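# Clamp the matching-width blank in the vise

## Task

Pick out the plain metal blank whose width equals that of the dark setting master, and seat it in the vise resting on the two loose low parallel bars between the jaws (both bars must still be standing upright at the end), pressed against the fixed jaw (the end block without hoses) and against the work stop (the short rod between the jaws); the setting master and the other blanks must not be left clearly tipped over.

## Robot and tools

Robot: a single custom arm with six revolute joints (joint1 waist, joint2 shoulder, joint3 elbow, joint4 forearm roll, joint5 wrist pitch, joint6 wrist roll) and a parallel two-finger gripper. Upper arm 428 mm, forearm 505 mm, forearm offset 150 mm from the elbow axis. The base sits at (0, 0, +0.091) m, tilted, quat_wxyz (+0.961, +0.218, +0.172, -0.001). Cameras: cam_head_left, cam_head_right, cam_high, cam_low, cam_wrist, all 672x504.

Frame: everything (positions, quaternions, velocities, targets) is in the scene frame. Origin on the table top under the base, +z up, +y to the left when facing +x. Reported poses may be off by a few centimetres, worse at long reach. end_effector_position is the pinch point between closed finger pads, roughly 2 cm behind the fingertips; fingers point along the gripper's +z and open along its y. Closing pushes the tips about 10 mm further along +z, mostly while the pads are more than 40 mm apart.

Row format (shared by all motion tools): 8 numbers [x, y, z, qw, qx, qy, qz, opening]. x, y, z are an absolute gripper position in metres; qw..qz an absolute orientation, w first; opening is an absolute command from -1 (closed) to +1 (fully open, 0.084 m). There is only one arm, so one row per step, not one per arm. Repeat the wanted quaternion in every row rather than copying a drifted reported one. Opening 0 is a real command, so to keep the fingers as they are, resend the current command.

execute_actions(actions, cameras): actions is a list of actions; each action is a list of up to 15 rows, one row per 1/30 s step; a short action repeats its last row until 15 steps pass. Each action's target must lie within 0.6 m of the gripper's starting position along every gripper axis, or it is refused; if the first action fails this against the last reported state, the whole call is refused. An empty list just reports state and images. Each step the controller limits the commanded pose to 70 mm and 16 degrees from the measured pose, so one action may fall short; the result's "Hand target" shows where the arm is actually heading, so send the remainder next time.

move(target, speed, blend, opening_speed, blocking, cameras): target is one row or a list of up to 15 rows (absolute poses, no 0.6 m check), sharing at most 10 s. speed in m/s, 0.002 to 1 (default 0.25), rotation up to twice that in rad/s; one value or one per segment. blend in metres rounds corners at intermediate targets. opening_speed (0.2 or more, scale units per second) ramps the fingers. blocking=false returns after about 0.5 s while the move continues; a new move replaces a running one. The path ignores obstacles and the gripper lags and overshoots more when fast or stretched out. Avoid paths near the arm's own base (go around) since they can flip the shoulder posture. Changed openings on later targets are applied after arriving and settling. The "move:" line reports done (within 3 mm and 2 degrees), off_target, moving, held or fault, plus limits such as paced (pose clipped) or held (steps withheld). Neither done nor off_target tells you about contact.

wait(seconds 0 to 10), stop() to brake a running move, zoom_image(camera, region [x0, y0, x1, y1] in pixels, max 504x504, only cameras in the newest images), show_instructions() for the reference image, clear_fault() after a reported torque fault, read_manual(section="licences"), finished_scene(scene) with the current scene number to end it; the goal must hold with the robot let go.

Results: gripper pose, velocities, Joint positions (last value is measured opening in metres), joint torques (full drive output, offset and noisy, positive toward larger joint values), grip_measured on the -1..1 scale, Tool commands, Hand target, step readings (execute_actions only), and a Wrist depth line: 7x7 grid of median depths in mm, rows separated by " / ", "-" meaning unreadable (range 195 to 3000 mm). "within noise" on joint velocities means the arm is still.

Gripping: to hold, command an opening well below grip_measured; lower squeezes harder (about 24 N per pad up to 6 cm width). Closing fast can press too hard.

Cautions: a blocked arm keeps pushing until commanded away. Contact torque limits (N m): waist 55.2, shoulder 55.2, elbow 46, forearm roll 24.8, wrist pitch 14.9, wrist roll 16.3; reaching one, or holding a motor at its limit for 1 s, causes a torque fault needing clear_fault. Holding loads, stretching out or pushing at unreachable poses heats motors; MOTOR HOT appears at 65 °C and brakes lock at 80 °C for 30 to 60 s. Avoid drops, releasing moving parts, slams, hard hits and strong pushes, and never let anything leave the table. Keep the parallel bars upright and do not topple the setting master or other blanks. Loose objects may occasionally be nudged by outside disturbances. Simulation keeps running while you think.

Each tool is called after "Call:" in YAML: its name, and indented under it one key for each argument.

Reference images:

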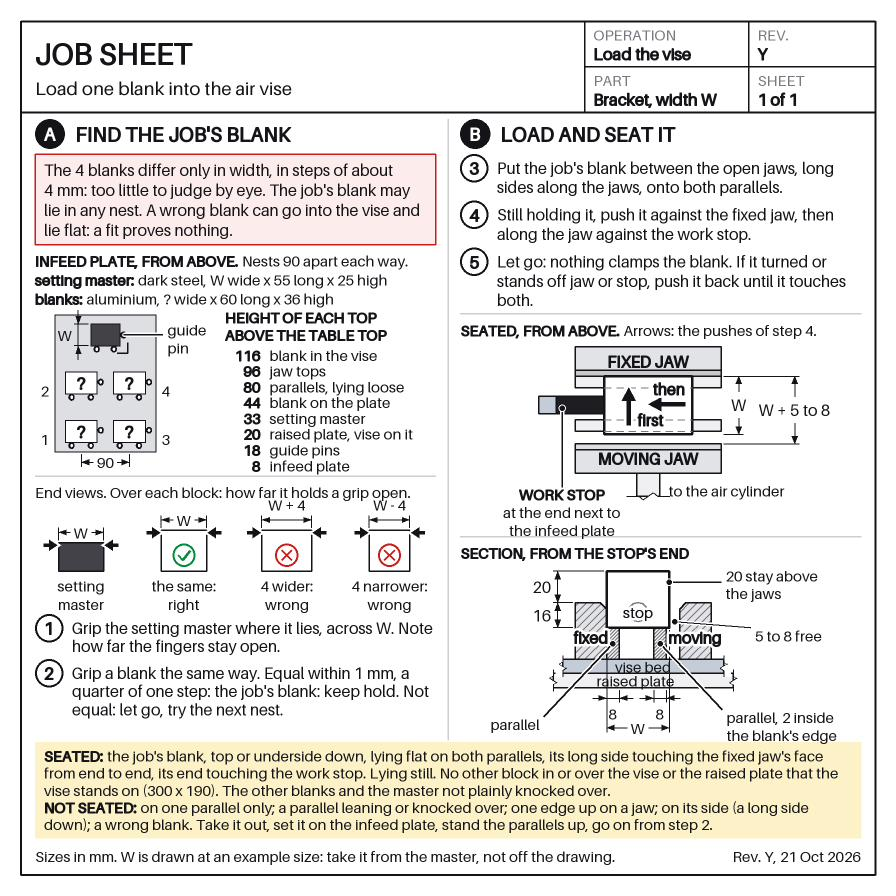

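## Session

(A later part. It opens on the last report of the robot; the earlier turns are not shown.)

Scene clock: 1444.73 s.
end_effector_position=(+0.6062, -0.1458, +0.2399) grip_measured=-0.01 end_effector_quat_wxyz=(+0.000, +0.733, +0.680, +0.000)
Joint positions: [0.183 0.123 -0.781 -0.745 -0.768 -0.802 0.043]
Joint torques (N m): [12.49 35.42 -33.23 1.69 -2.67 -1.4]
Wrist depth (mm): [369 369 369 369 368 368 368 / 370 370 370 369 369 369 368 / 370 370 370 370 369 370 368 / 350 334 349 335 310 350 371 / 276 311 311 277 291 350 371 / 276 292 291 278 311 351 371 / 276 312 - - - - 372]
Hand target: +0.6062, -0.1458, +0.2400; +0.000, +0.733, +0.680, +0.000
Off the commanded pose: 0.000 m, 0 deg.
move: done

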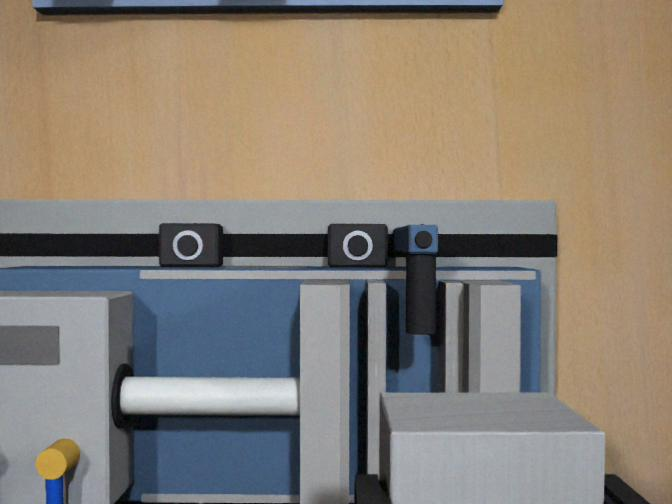

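Call:
move:
  target:
    - [0.5603, 0.1948, 0.20, 0, 0.731354, 0.681998, 0, -0.6]
    - [0.5603, 0.1948, 0.06, 0, 0.731354, 0.681998, 0, -0.6]
    - [0.5603, 0.1948, 0.0486, 0, 0.731354, 0.681998, 0, -0.6]
    - [0.5603, 0.1948, 0.0486, 0, 0.731354, 0.681998, 0, 0.5]
  speed: [0.2, 0.12, 0.02, 0.02]
  opening_speed: 0.7
  cameras: ["cam_wrist", "cam_high"]

Scene clock: 1459.50 s.
end_effector_position=(+0.5603, +0.1948, +0.0486) grip_measured=+0.49 end_effector_quat_wxyz=(+0.000, +0.731, +0.682, +0.000)
Joint positions: [0.57 -0.651 -0.979 -1.174 -0.613 0.146 0.065]
Joint torques (N m): [11.63 23.52 -18.55 -0.65 2.33 1.33]
Wrist depth (mm): [- - - - - - - / - - - - - - - / - - - - - - - / - - - - - - - / - - - - - - - / - - - - - - - / - - - - - - -]
Hand target: +0.5603, +0.1948, +0.0486; +0.000, +0.731, +0.682, +0.000
Off the commanded pose: 0.000 m, 0 deg.
move: done
Images, in order (width x height): cam_high 672x504, cam_wrist 672x504.

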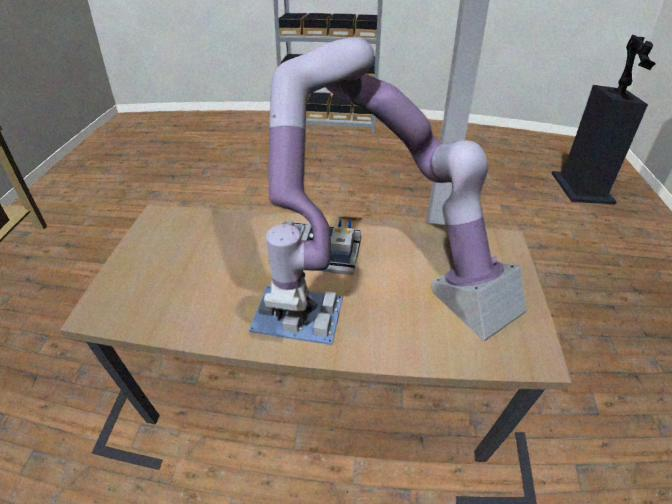

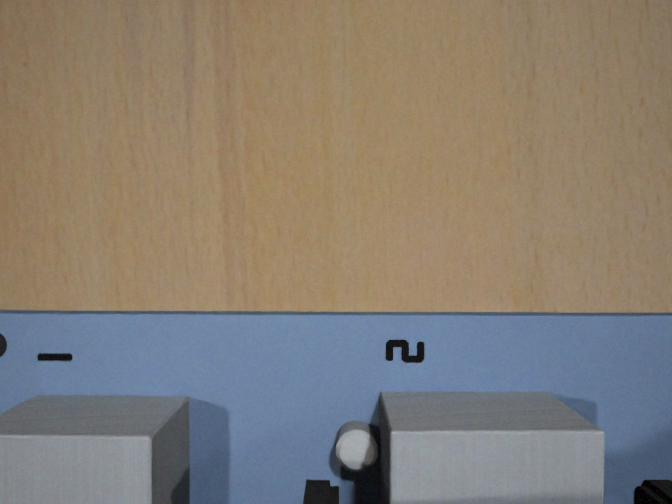

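Call:
move:
  target:
    - [0.5603, 0.1948, 0.12, 0, 0.731354, 0.681998, 0, 1.0]
    - [0.45, 0.05, 0.42, 0, 0.70711, 0.70711, 0, 1.0]
  speed: [0.15, 0.3]
  blend: [0.03, 0]
  cameras: ["cam_wrist"]

Call:
zoom_image:
  camera: "cam_wrist"
  region: [340, 70, 520, 250]

Call:
zoom_image:
  camera: "cam_wrist"
  region: [340, 180, 520, 330]

Call:
zoom_image:
  camera: "cam_wrist"
  region: [492, 80, 672, 260]

Scene clock: 1470.60 s.
end_effector_position=(+0.4500, +0.0500, +0.4199) grip_measured=+1.00 end_effector_quat_wxyz=(+0.000, +0.707, +0.707, +0.000)
Joint positions: [0.932 0.24 -0.72 -0.588 -1.19 -0.354 0.084]
Joint torques (N m): [10.37 18.41 -35.7 1.82 -2.68 -0.7]
Wrist depth (mm): [548 548 549 549 547 549 547 / 548 548 549 548 538 540 541 / 550 550 547 549 540 543 540 / 551 550 550 550 542 527 542 / 552 552 553 552 552 551 552 / 553 554 553 552 551 552 551 / 554 553 553 533 533 535 535]
Hand target: +0.4500, +0.0500, +0.4200; +0.000, +0.707, +0.707, +0.000
Off the commanded pose: 0.000 m, 0 deg.
move: done

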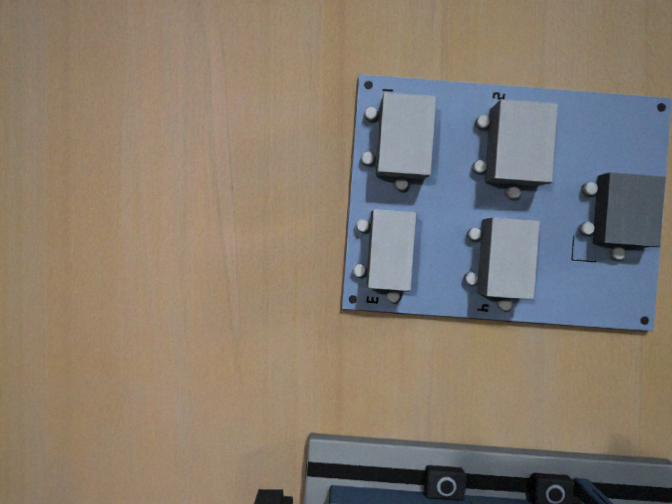

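Scaled by 2.800 (camera's finer frame: 960x720).

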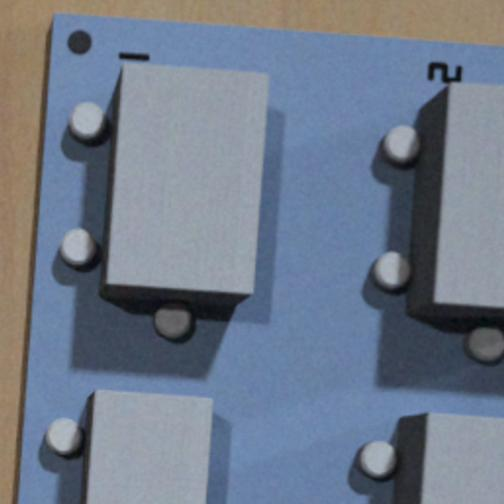

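Scaled by 2.800 (camera's finer frame: 960x720).

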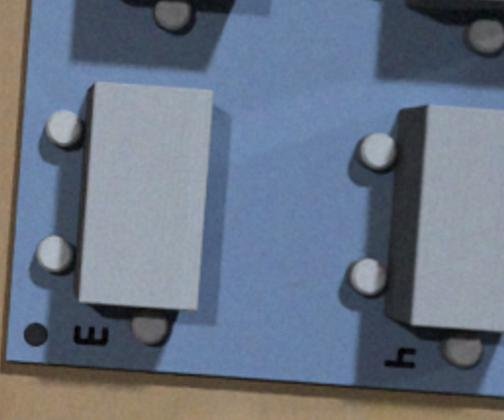

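Scaled by 2.800 (camera's finer frame: 960x720).

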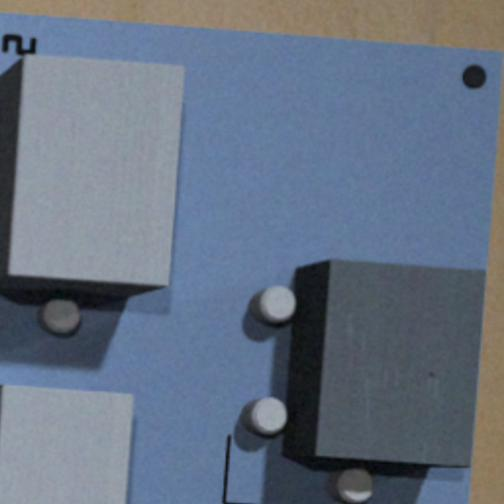

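Call:
move:
  target:
    - [0.5606, 0.1942, 0.12, 0, 0.731354, 0.681998, 0, 1.0]
    - [0.5606, 0.1942, 0.0475, 0, 0.731354, 0.681998, 0, 1.0]
    - [0.5606, 0.1942, 0.0475, 0, 0.731354, 0.681998, 0, -0.6]
    - [0.5606, 0.1942, 0.12, 0, 0.731354, 0.681998, 0, -0.6]
    - [0.637, -0.208, 0.32, 0, 0.731354, 0.681998, 0, -0.6]
  speed: [0.35, 0.15, 0.1, 0.15, 0.35]
  blend: [0.03, 0, 0, 0.03, 0]
  opening_speed: 1.2
  cameras: ["cam_wrist"]

Call:
zoom_image:
  camera: "cam_wrist"
  region: [240, 90, 480, 270]

Call:
zoom_image:
  camera: "cam_wrist"
  region: [240, 240, 480, 420]

Scene clock: 1534.40 s.
end_effector_position=(+0.6370, -0.2080, +0.3200) grip_measured=-0.01 end_effector_quat_wxyz=(+0.000, +0.731, +0.682, +0.000)
Joint positions: [0.137 0.208 -0.913 -0.62 -0.913 -1.031 0.044]
Joint torques (N m): [1.52 29.04 -36.6 1.98 -2.51 -1.39]
Wrist depth (mm): [449 450 450 448 449 447 448 / 450 449 450 449 448 448 448 / 354 391 390 370 390 449 449 / 355 390 375 371 391 449 450 / 355 392 392 391 392 452 450 / 403 432 432 431 431 451 451 / 453 453 - - - - 452]
Hand target: +0.6370, -0.2080, +0.3200; +0.000, +0.731, +0.682, +0.000
Off the commanded pose: 0.000 m, 0 deg.
move: done; limits=paced

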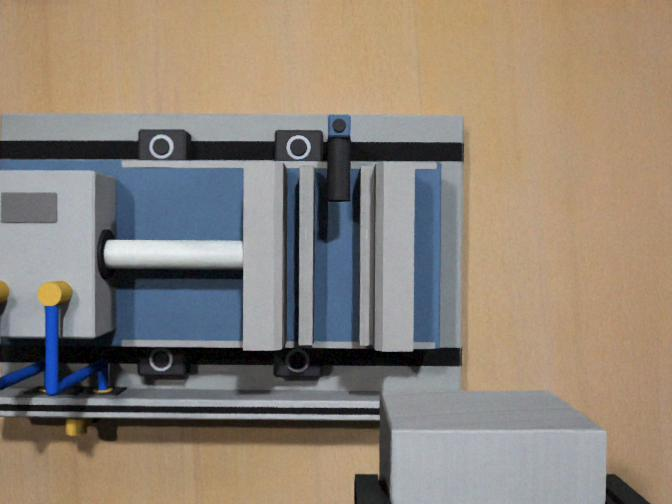

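Scaled by 2.100 (camera's finer frame: 960x720).

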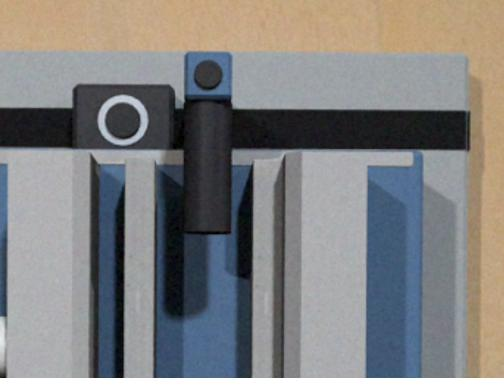

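Scaled by 2.100 (camera's finer frame: 960x720).

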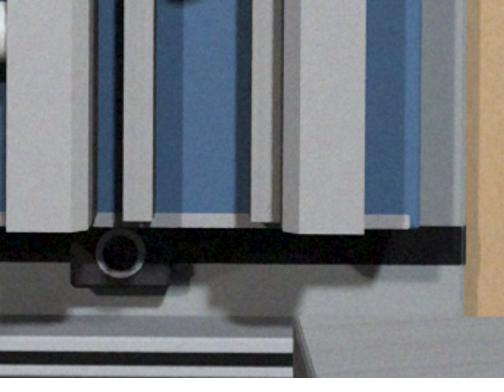

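Call:
move:
  target:
    - [0.6053, -0.1466, 0.19, 0, 0.733434, 0.679761, 0, -0.6]
    - [0.6053, -0.1466, 0.1202, 0, 0.733434, 0.679761, 0, -0.6]
    - [0.6065, -0.1467, 0.1202, 0, 0.733434, 0.679761, 0, -0.6]
  speed: [0.3, 0.08, 0.01]
  cameras: ["cam_wrist"]

Scene clock: 1568.60 s.
end_effector_position=(+0.6065, -0.1467, +0.1203) grip_measured=-0.01 end_effector_quat_wxyz=(+0.000, +0.733, +0.680, +0.000)
Joint positions: [0.061 -0.083 -0.766 -0.973 -0.558 -0.623 0.044]
Joint torques (N m): [3.41 17.3 -28.64 -1.26 2.88 1.39]
Wrist depth (mm): [250 250 250 249 249 249 249 / 250 250 250 250 250 250 249 / 251 250 250 250 250 230 250 / 231 216 231 215 - 230 230 / - - - - - - - / - - - - - - - / - - - - - - 232]
Hand target: +0.6065, -0.1467, +0.1202; +0.000, +0.733, +0.680, +0.000
Off the commanded pose: 0.000 m, 0 deg.
move: done

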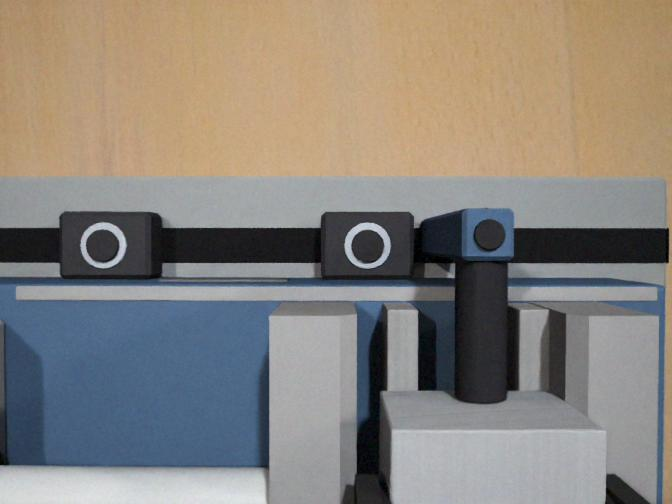

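Call:
move:
  target: [0.60675, -0.1467, 0.1202, 0, 0.733434, 0.679761, 0, -0.6]
  speed: 0.01
  cameras: []

Call:
move:
  target: [0.6068, -0.1449, 0.1202, 0, 0.733434, 0.679761, 0, -0.6]
  speed: 0.01
  cameras: []

Scene clock: 1575.80 s.
end_effector_position=(+0.6067, -0.1467, +0.1202) grip_measured=-0.01 end_effector_quat_wxyz=(+0.000, +0.734, +0.680, +0.000)
Joint positions: [0.061 -0.083 -0.766 -0.973 -0.558 -0.622 0.044]
Joint torques (N m): [5.09 17.79 -36.8 1.08 1.43 -1.03]
Wrist depth (mm): [250 250 250 249 249 249 248 / 250 250 250 250 250 250 250 / 250 250 250 250 250 230 250 / 231 216 231 214 - 230 230 / - - - - - - - / - - - - - - - / - - - - - - 231]
Hand target: +0.6067, -0.1467, +0.1202; +0.000, +0.733, +0.680, +0.000
Off the commanded pose: 0.000 m, 0 deg.
move: done

Scene clock: 1576.50 s.
end_effector_position=(+0.6068, -0.1452, +0.1203) grip_measured=-0.01 end_effector_quat_wxyz=(+0.000, +0.733, +0.680, +0.000)
Joint positions: [0.064 -0.085 -0.767 -0.974 -0.559 -0.618 0.044]
Joint torques (N m): [21.02 11.56 -28.22 -0.42 6.64 1.62]
Wrist depth (mm): [250 249 249 249 249 249 249 / 250 250 250 249 250 249 249 / 250 250 250 250 250 230 249 / 231 216 231 215 - 230 230 / - - - - - - - / - - - - - - - / - - - - - - 232]
Hand target: +0.6068, -0.1449, +0.1202; +0.000, +0.733, +0.680, +0.000
Off the commanded pose: 0.000 m, 0 deg.
move: done

Call:
move:
  target:
    - [0.60665, -0.1452, 0.1202, 0, 0.733434, 0.679761, 0, -0.6]
    - [0.60665, -0.1452, 0.1193, 0, 0.733434, 0.679761, 0, -0.6]
    - [0.60665, -0.1452, 0.1193, 0, 0.733434, 0.679761, 0, 0.35]
    - [0.60665, -0.1452, 0.20, 0, 0.733434, 0.679761, 0, 0.35]
  speed: [0.01, 0.01, 0.05, 0.12]
  opening_speed: 0.8
  cameras: ["cam_wrist"]

Call:
zoom_image:
  camera: "cam_wrist"
  region: [340, 270, 580, 504]

Scene clock: 1592.03 s.
end_effector_position=(+0.6067, -0.1452, +0.1999) grip_measured=+0.34 end_effector_quat_wxyz=(+0.000, +0.733, +0.680, +0.000)
Joint positions: [0.142 0.06 -0.768 -0.806 -0.692 -0.755 0.059]
Joint torques (N m): [12.98 37.97 -30.65 2.07 -2.58 -1.32]
Wrist depth (mm): [329 329 329 329 328 328 328 / 330 329 329 329 329 329 329 / 330 330 330 329 329 329 329 / 310 294 310 294 291 310 330 / 237 271 271 235 235 236 331 / 237 272 272 235 215 235 331 / 237 272 272 235 215 235 331]
Hand target: +0.6066, -0.1452, +0.2000; +0.000, +0.733, +0.680, +0.000
Off the commanded pose: 0.000 m, 0 deg.
move: done

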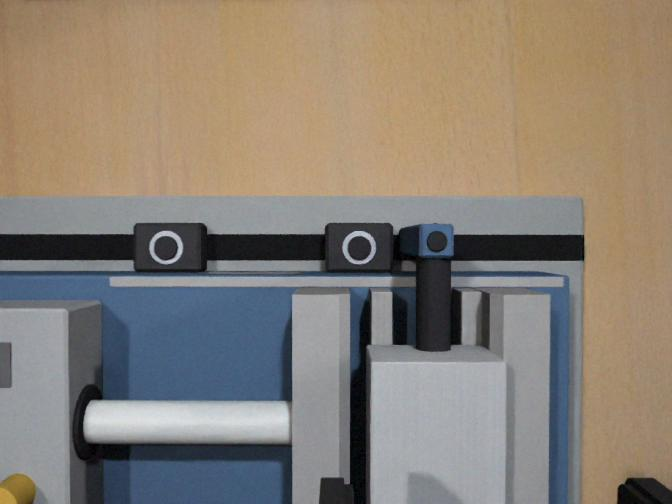

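Scaled by 2.100 (camera's finer frame: 960x720).

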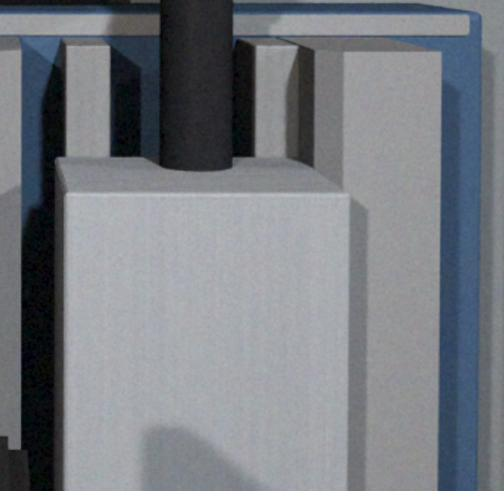

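Call:
move:
  target: [0.6563, -0.2265, 0.21, 0, 0.733434, 0.679761, 0, 0.35]
  speed: 0.15
  cameras: ["cam_wrist"]

Call:
zoom_image:
  camera: "cam_wrist"
  region: [240, 90, 390, 350]

Call:
zoom_image:
  camera: "cam_wrist"
  region: [240, 90, 340, 160]

Scene clock: 1601.50 s.
end_effector_position=(+0.6563, -0.2265, +0.2100) grip_measured=+0.34 end_effector_quat_wxyz=(+0.000, +0.733, +0.680, +0.000)
Joint positions: [-0.005 0.039 -0.909 -0.701 -0.702 -1.012 0.059]
Joint torques (N m): [1.24 16.45 -32.5 1.77 -2.55 -1.36]
Wrist depth (mm): [320 319 303 319 338 338 338 / 280 244 246 244 318 338 339 / 280 245 224 244 320 340 339 / 281 244 225 244 320 340 340 / 281 281 279 261 321 341 340 / 306 321 305 321 322 340 341 / 343 342 342 342 342 342 342]
Hand target: +0.6563, -0.2265, +0.2100; +0.000, +0.733, +0.680, +0.000
Off the commanded pose: 0.000 m, 0 deg.
move: done

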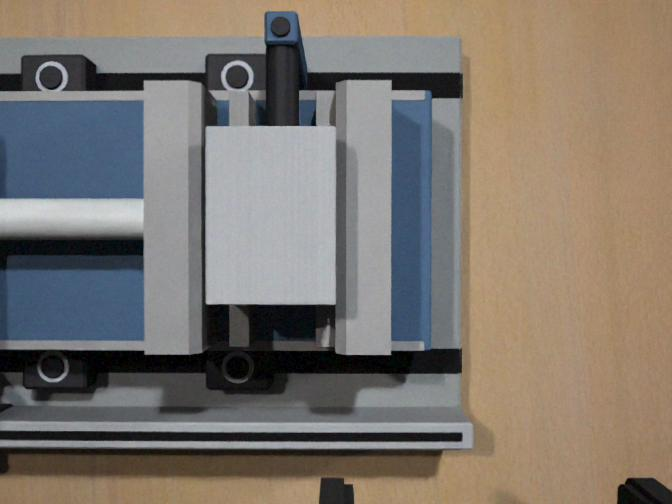

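Scaled by 1.938 (camera's finer frame: 960x720).

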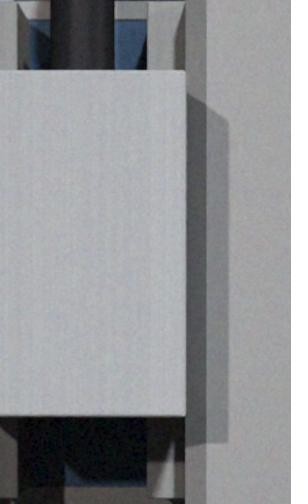

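Scaled by 5.040 (camera's finer frame: 960x720).

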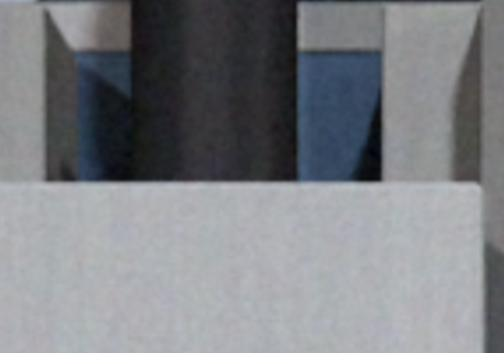

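Call:
move:
  target: [0.56, 0.03, 0.45, 0, 0.70711, 0.70711, 0, 1.0]
  speed: 0.3
  cameras: ["cam_wrist", "cam_high", "cam_head_left", "cam_head_right", "cam_low"]

Call:
zoom_image:
  camera: "cam_wrist"
  region: [200, 60, 536, 330]

Call:
zoom_image:
  camera: "cam_wrist"
  region: [160, 330, 600, 504]

Scene clock: 1676.90 s.
end_effector_position=(+0.5600, +0.0299, +0.4499) grip_measured=+1.00 end_effector_quat_wxyz=(+0.000, +0.707, +0.707, +0.000)
Joint positions: [0.774 0.129 -0.951 -0.601 -1.214 -0.545 0.084]
Joint torques (N m): [11.82 -0.16 -35.98 2.03 -2.53 1.2]
Wrist depth (mm): [578 578 578 578 578 578 577 / 579 580 578 569 570 577 578 / 580 580 570 569 571 579 580 / 583 580 573 571 572 580 581 / 583 585 583 581 581 582 581 / 583 583 582 584 583 582 582 / 585 582 532 546 548 585 584]
Hand target: +0.5600, +0.0300, +0.4500; +0.000, +0.707, +0.707, +0.000
Off the commanded pose: 0.000 m, 0 deg.
move: done

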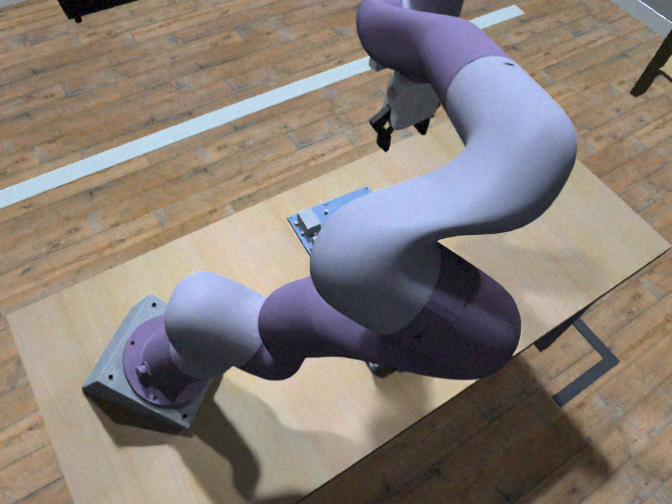

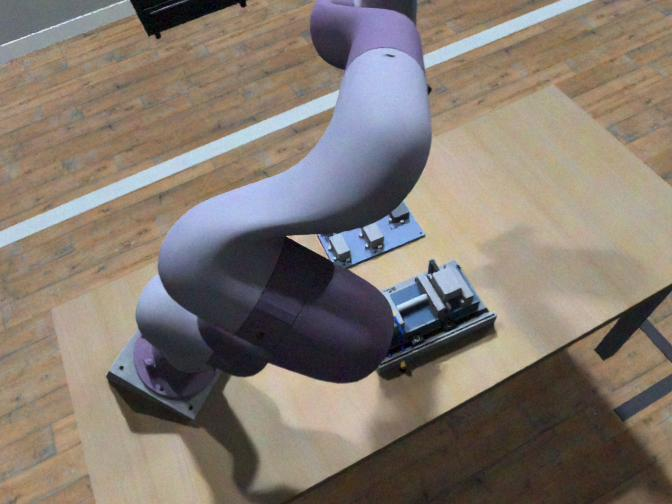

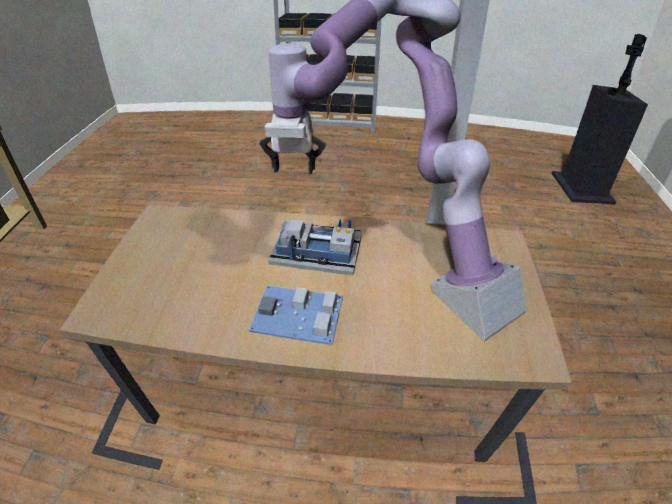

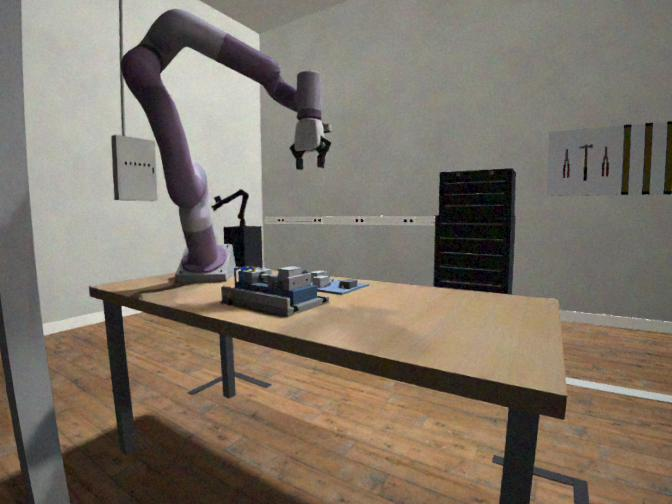

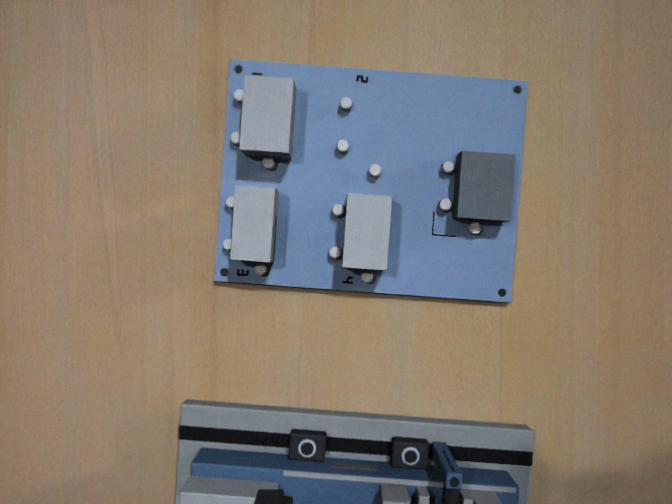

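Scaled by 1.500 (camera's finer frame: 960x720).

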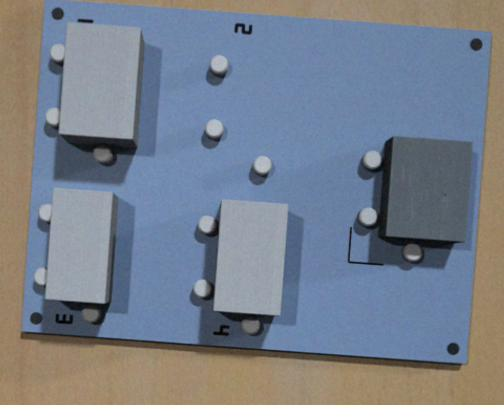

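Scaled by 1.145 (camera's finer frame: 960x720).

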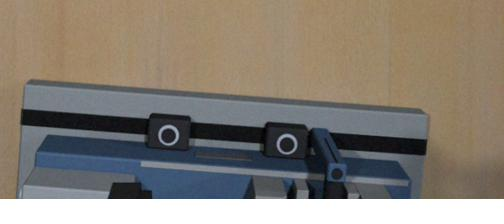

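Call:
zoom_image:
  camera: "cam_wrist"
  region: [430, 130, 550, 250]

Call:
zoom_image:
  camera: "cam_wrist"
  region: [220, 60, 340, 180]

Call:
zoom_image:
  camera: "cam_wrist"
  region: [320, 170, 440, 290]

Call:
zoom_image:
  camera: "cam_wrist"
  region: [210, 165, 330, 285]

Scaled by 4.200 (camera's finer frame: 960x720).

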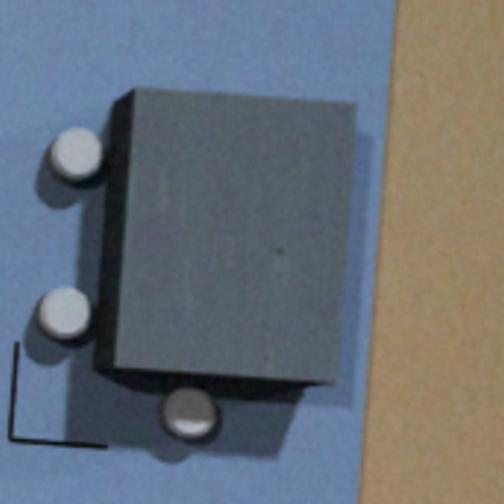

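Scaled by 4.200 (camera's finer frame: 960x720).

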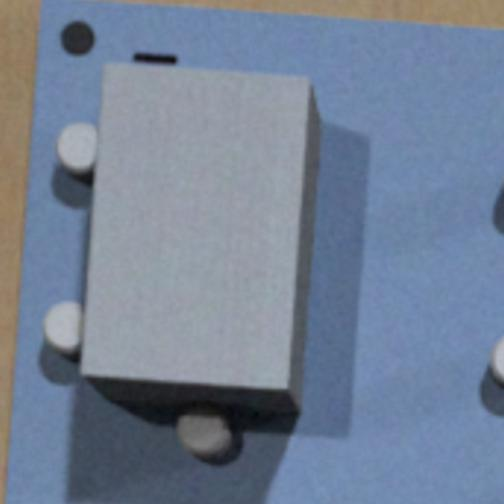

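Scaled by 4.200 (camera's finer frame: 960x720).

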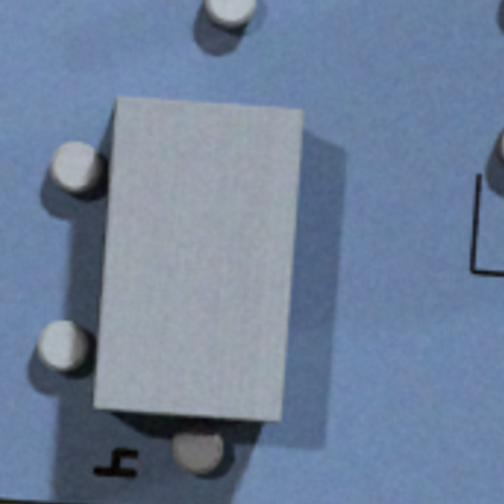

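Scaled by 4.200 (camera's finer frame: 960x720).

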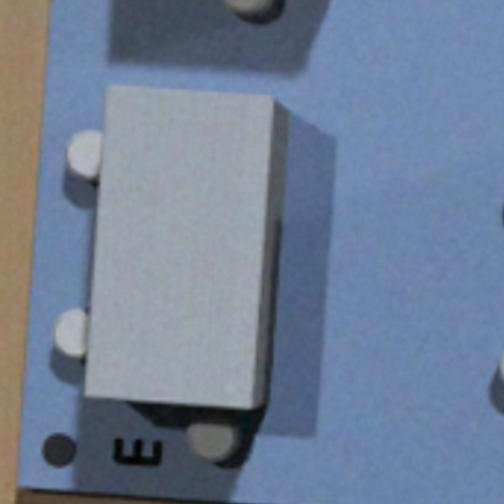

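Call:
move:
  target: [0.6239, -0.1814, 0.18, 0, 0.733434, 0.679761, 0, 0.35]
  speed: 0.25
  cameras: ["cam_wrist"]

Call:
zoom_image:
  camera: "cam_wrist"
  region: [260, 200, 420, 320]

Call:
zoom_image:
  camera: "cam_wrist"
  region: [320, 220, 400, 280]

Scene clock: 1788.23 s.
end_effector_position=(+0.6239, -0.1814, +0.1801) grip_measured=+0.34 end_effector_quat_wxyz=(+0.000, +0.733, +0.680, +0.000)
Joint positions: [0.051 0.026 -0.81 -0.802 -0.649 -0.839 0.059]
Joint torques (N m): [1.93 14.41 -30.78 -1.35 2.68 -1.35]
Wrist depth (mm): [309 310 309 309 309 309 309 / 310 309 310 310 309 309 309 / 274 274 251 250 289 289 309 / 251 251 215 231 214 250 310 / 233 228 215 195 215 251 311 / 251 252 216 195 195 251 312 / 252 252 216 252 215 291 311]
Hand target: +0.6239, -0.1814, +0.1800; +0.000, +0.733, +0.680, +0.000
Off the commanded pose: 0.000 m, 0 deg.
move: done

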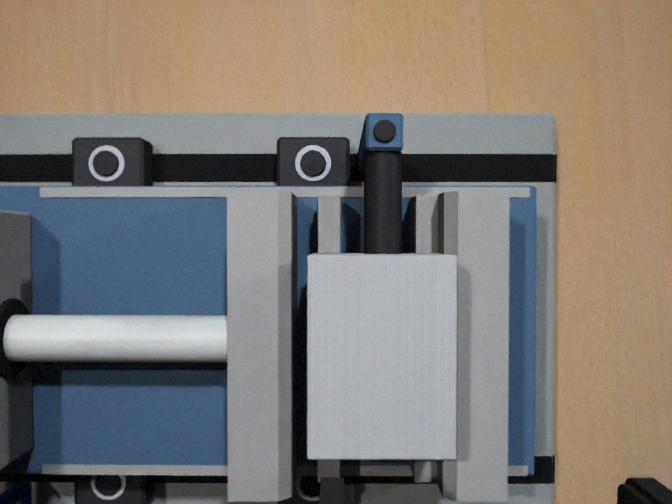

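Scaled by 3.150 (camera's finer frame: 960x720).

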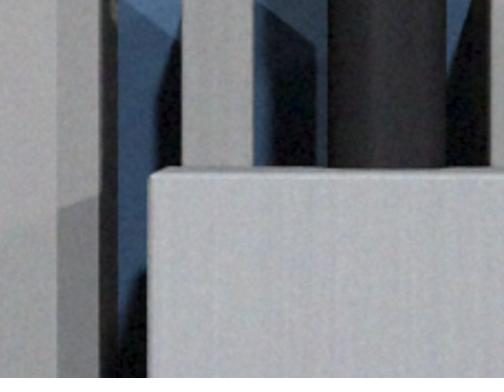

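Scaled by 6.300 (camera's finer frame: 960x720).

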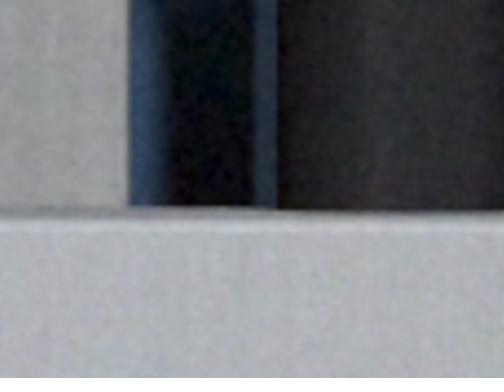

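Call:
finished_scene:
  scene: 1

The scene is finished: the task was done.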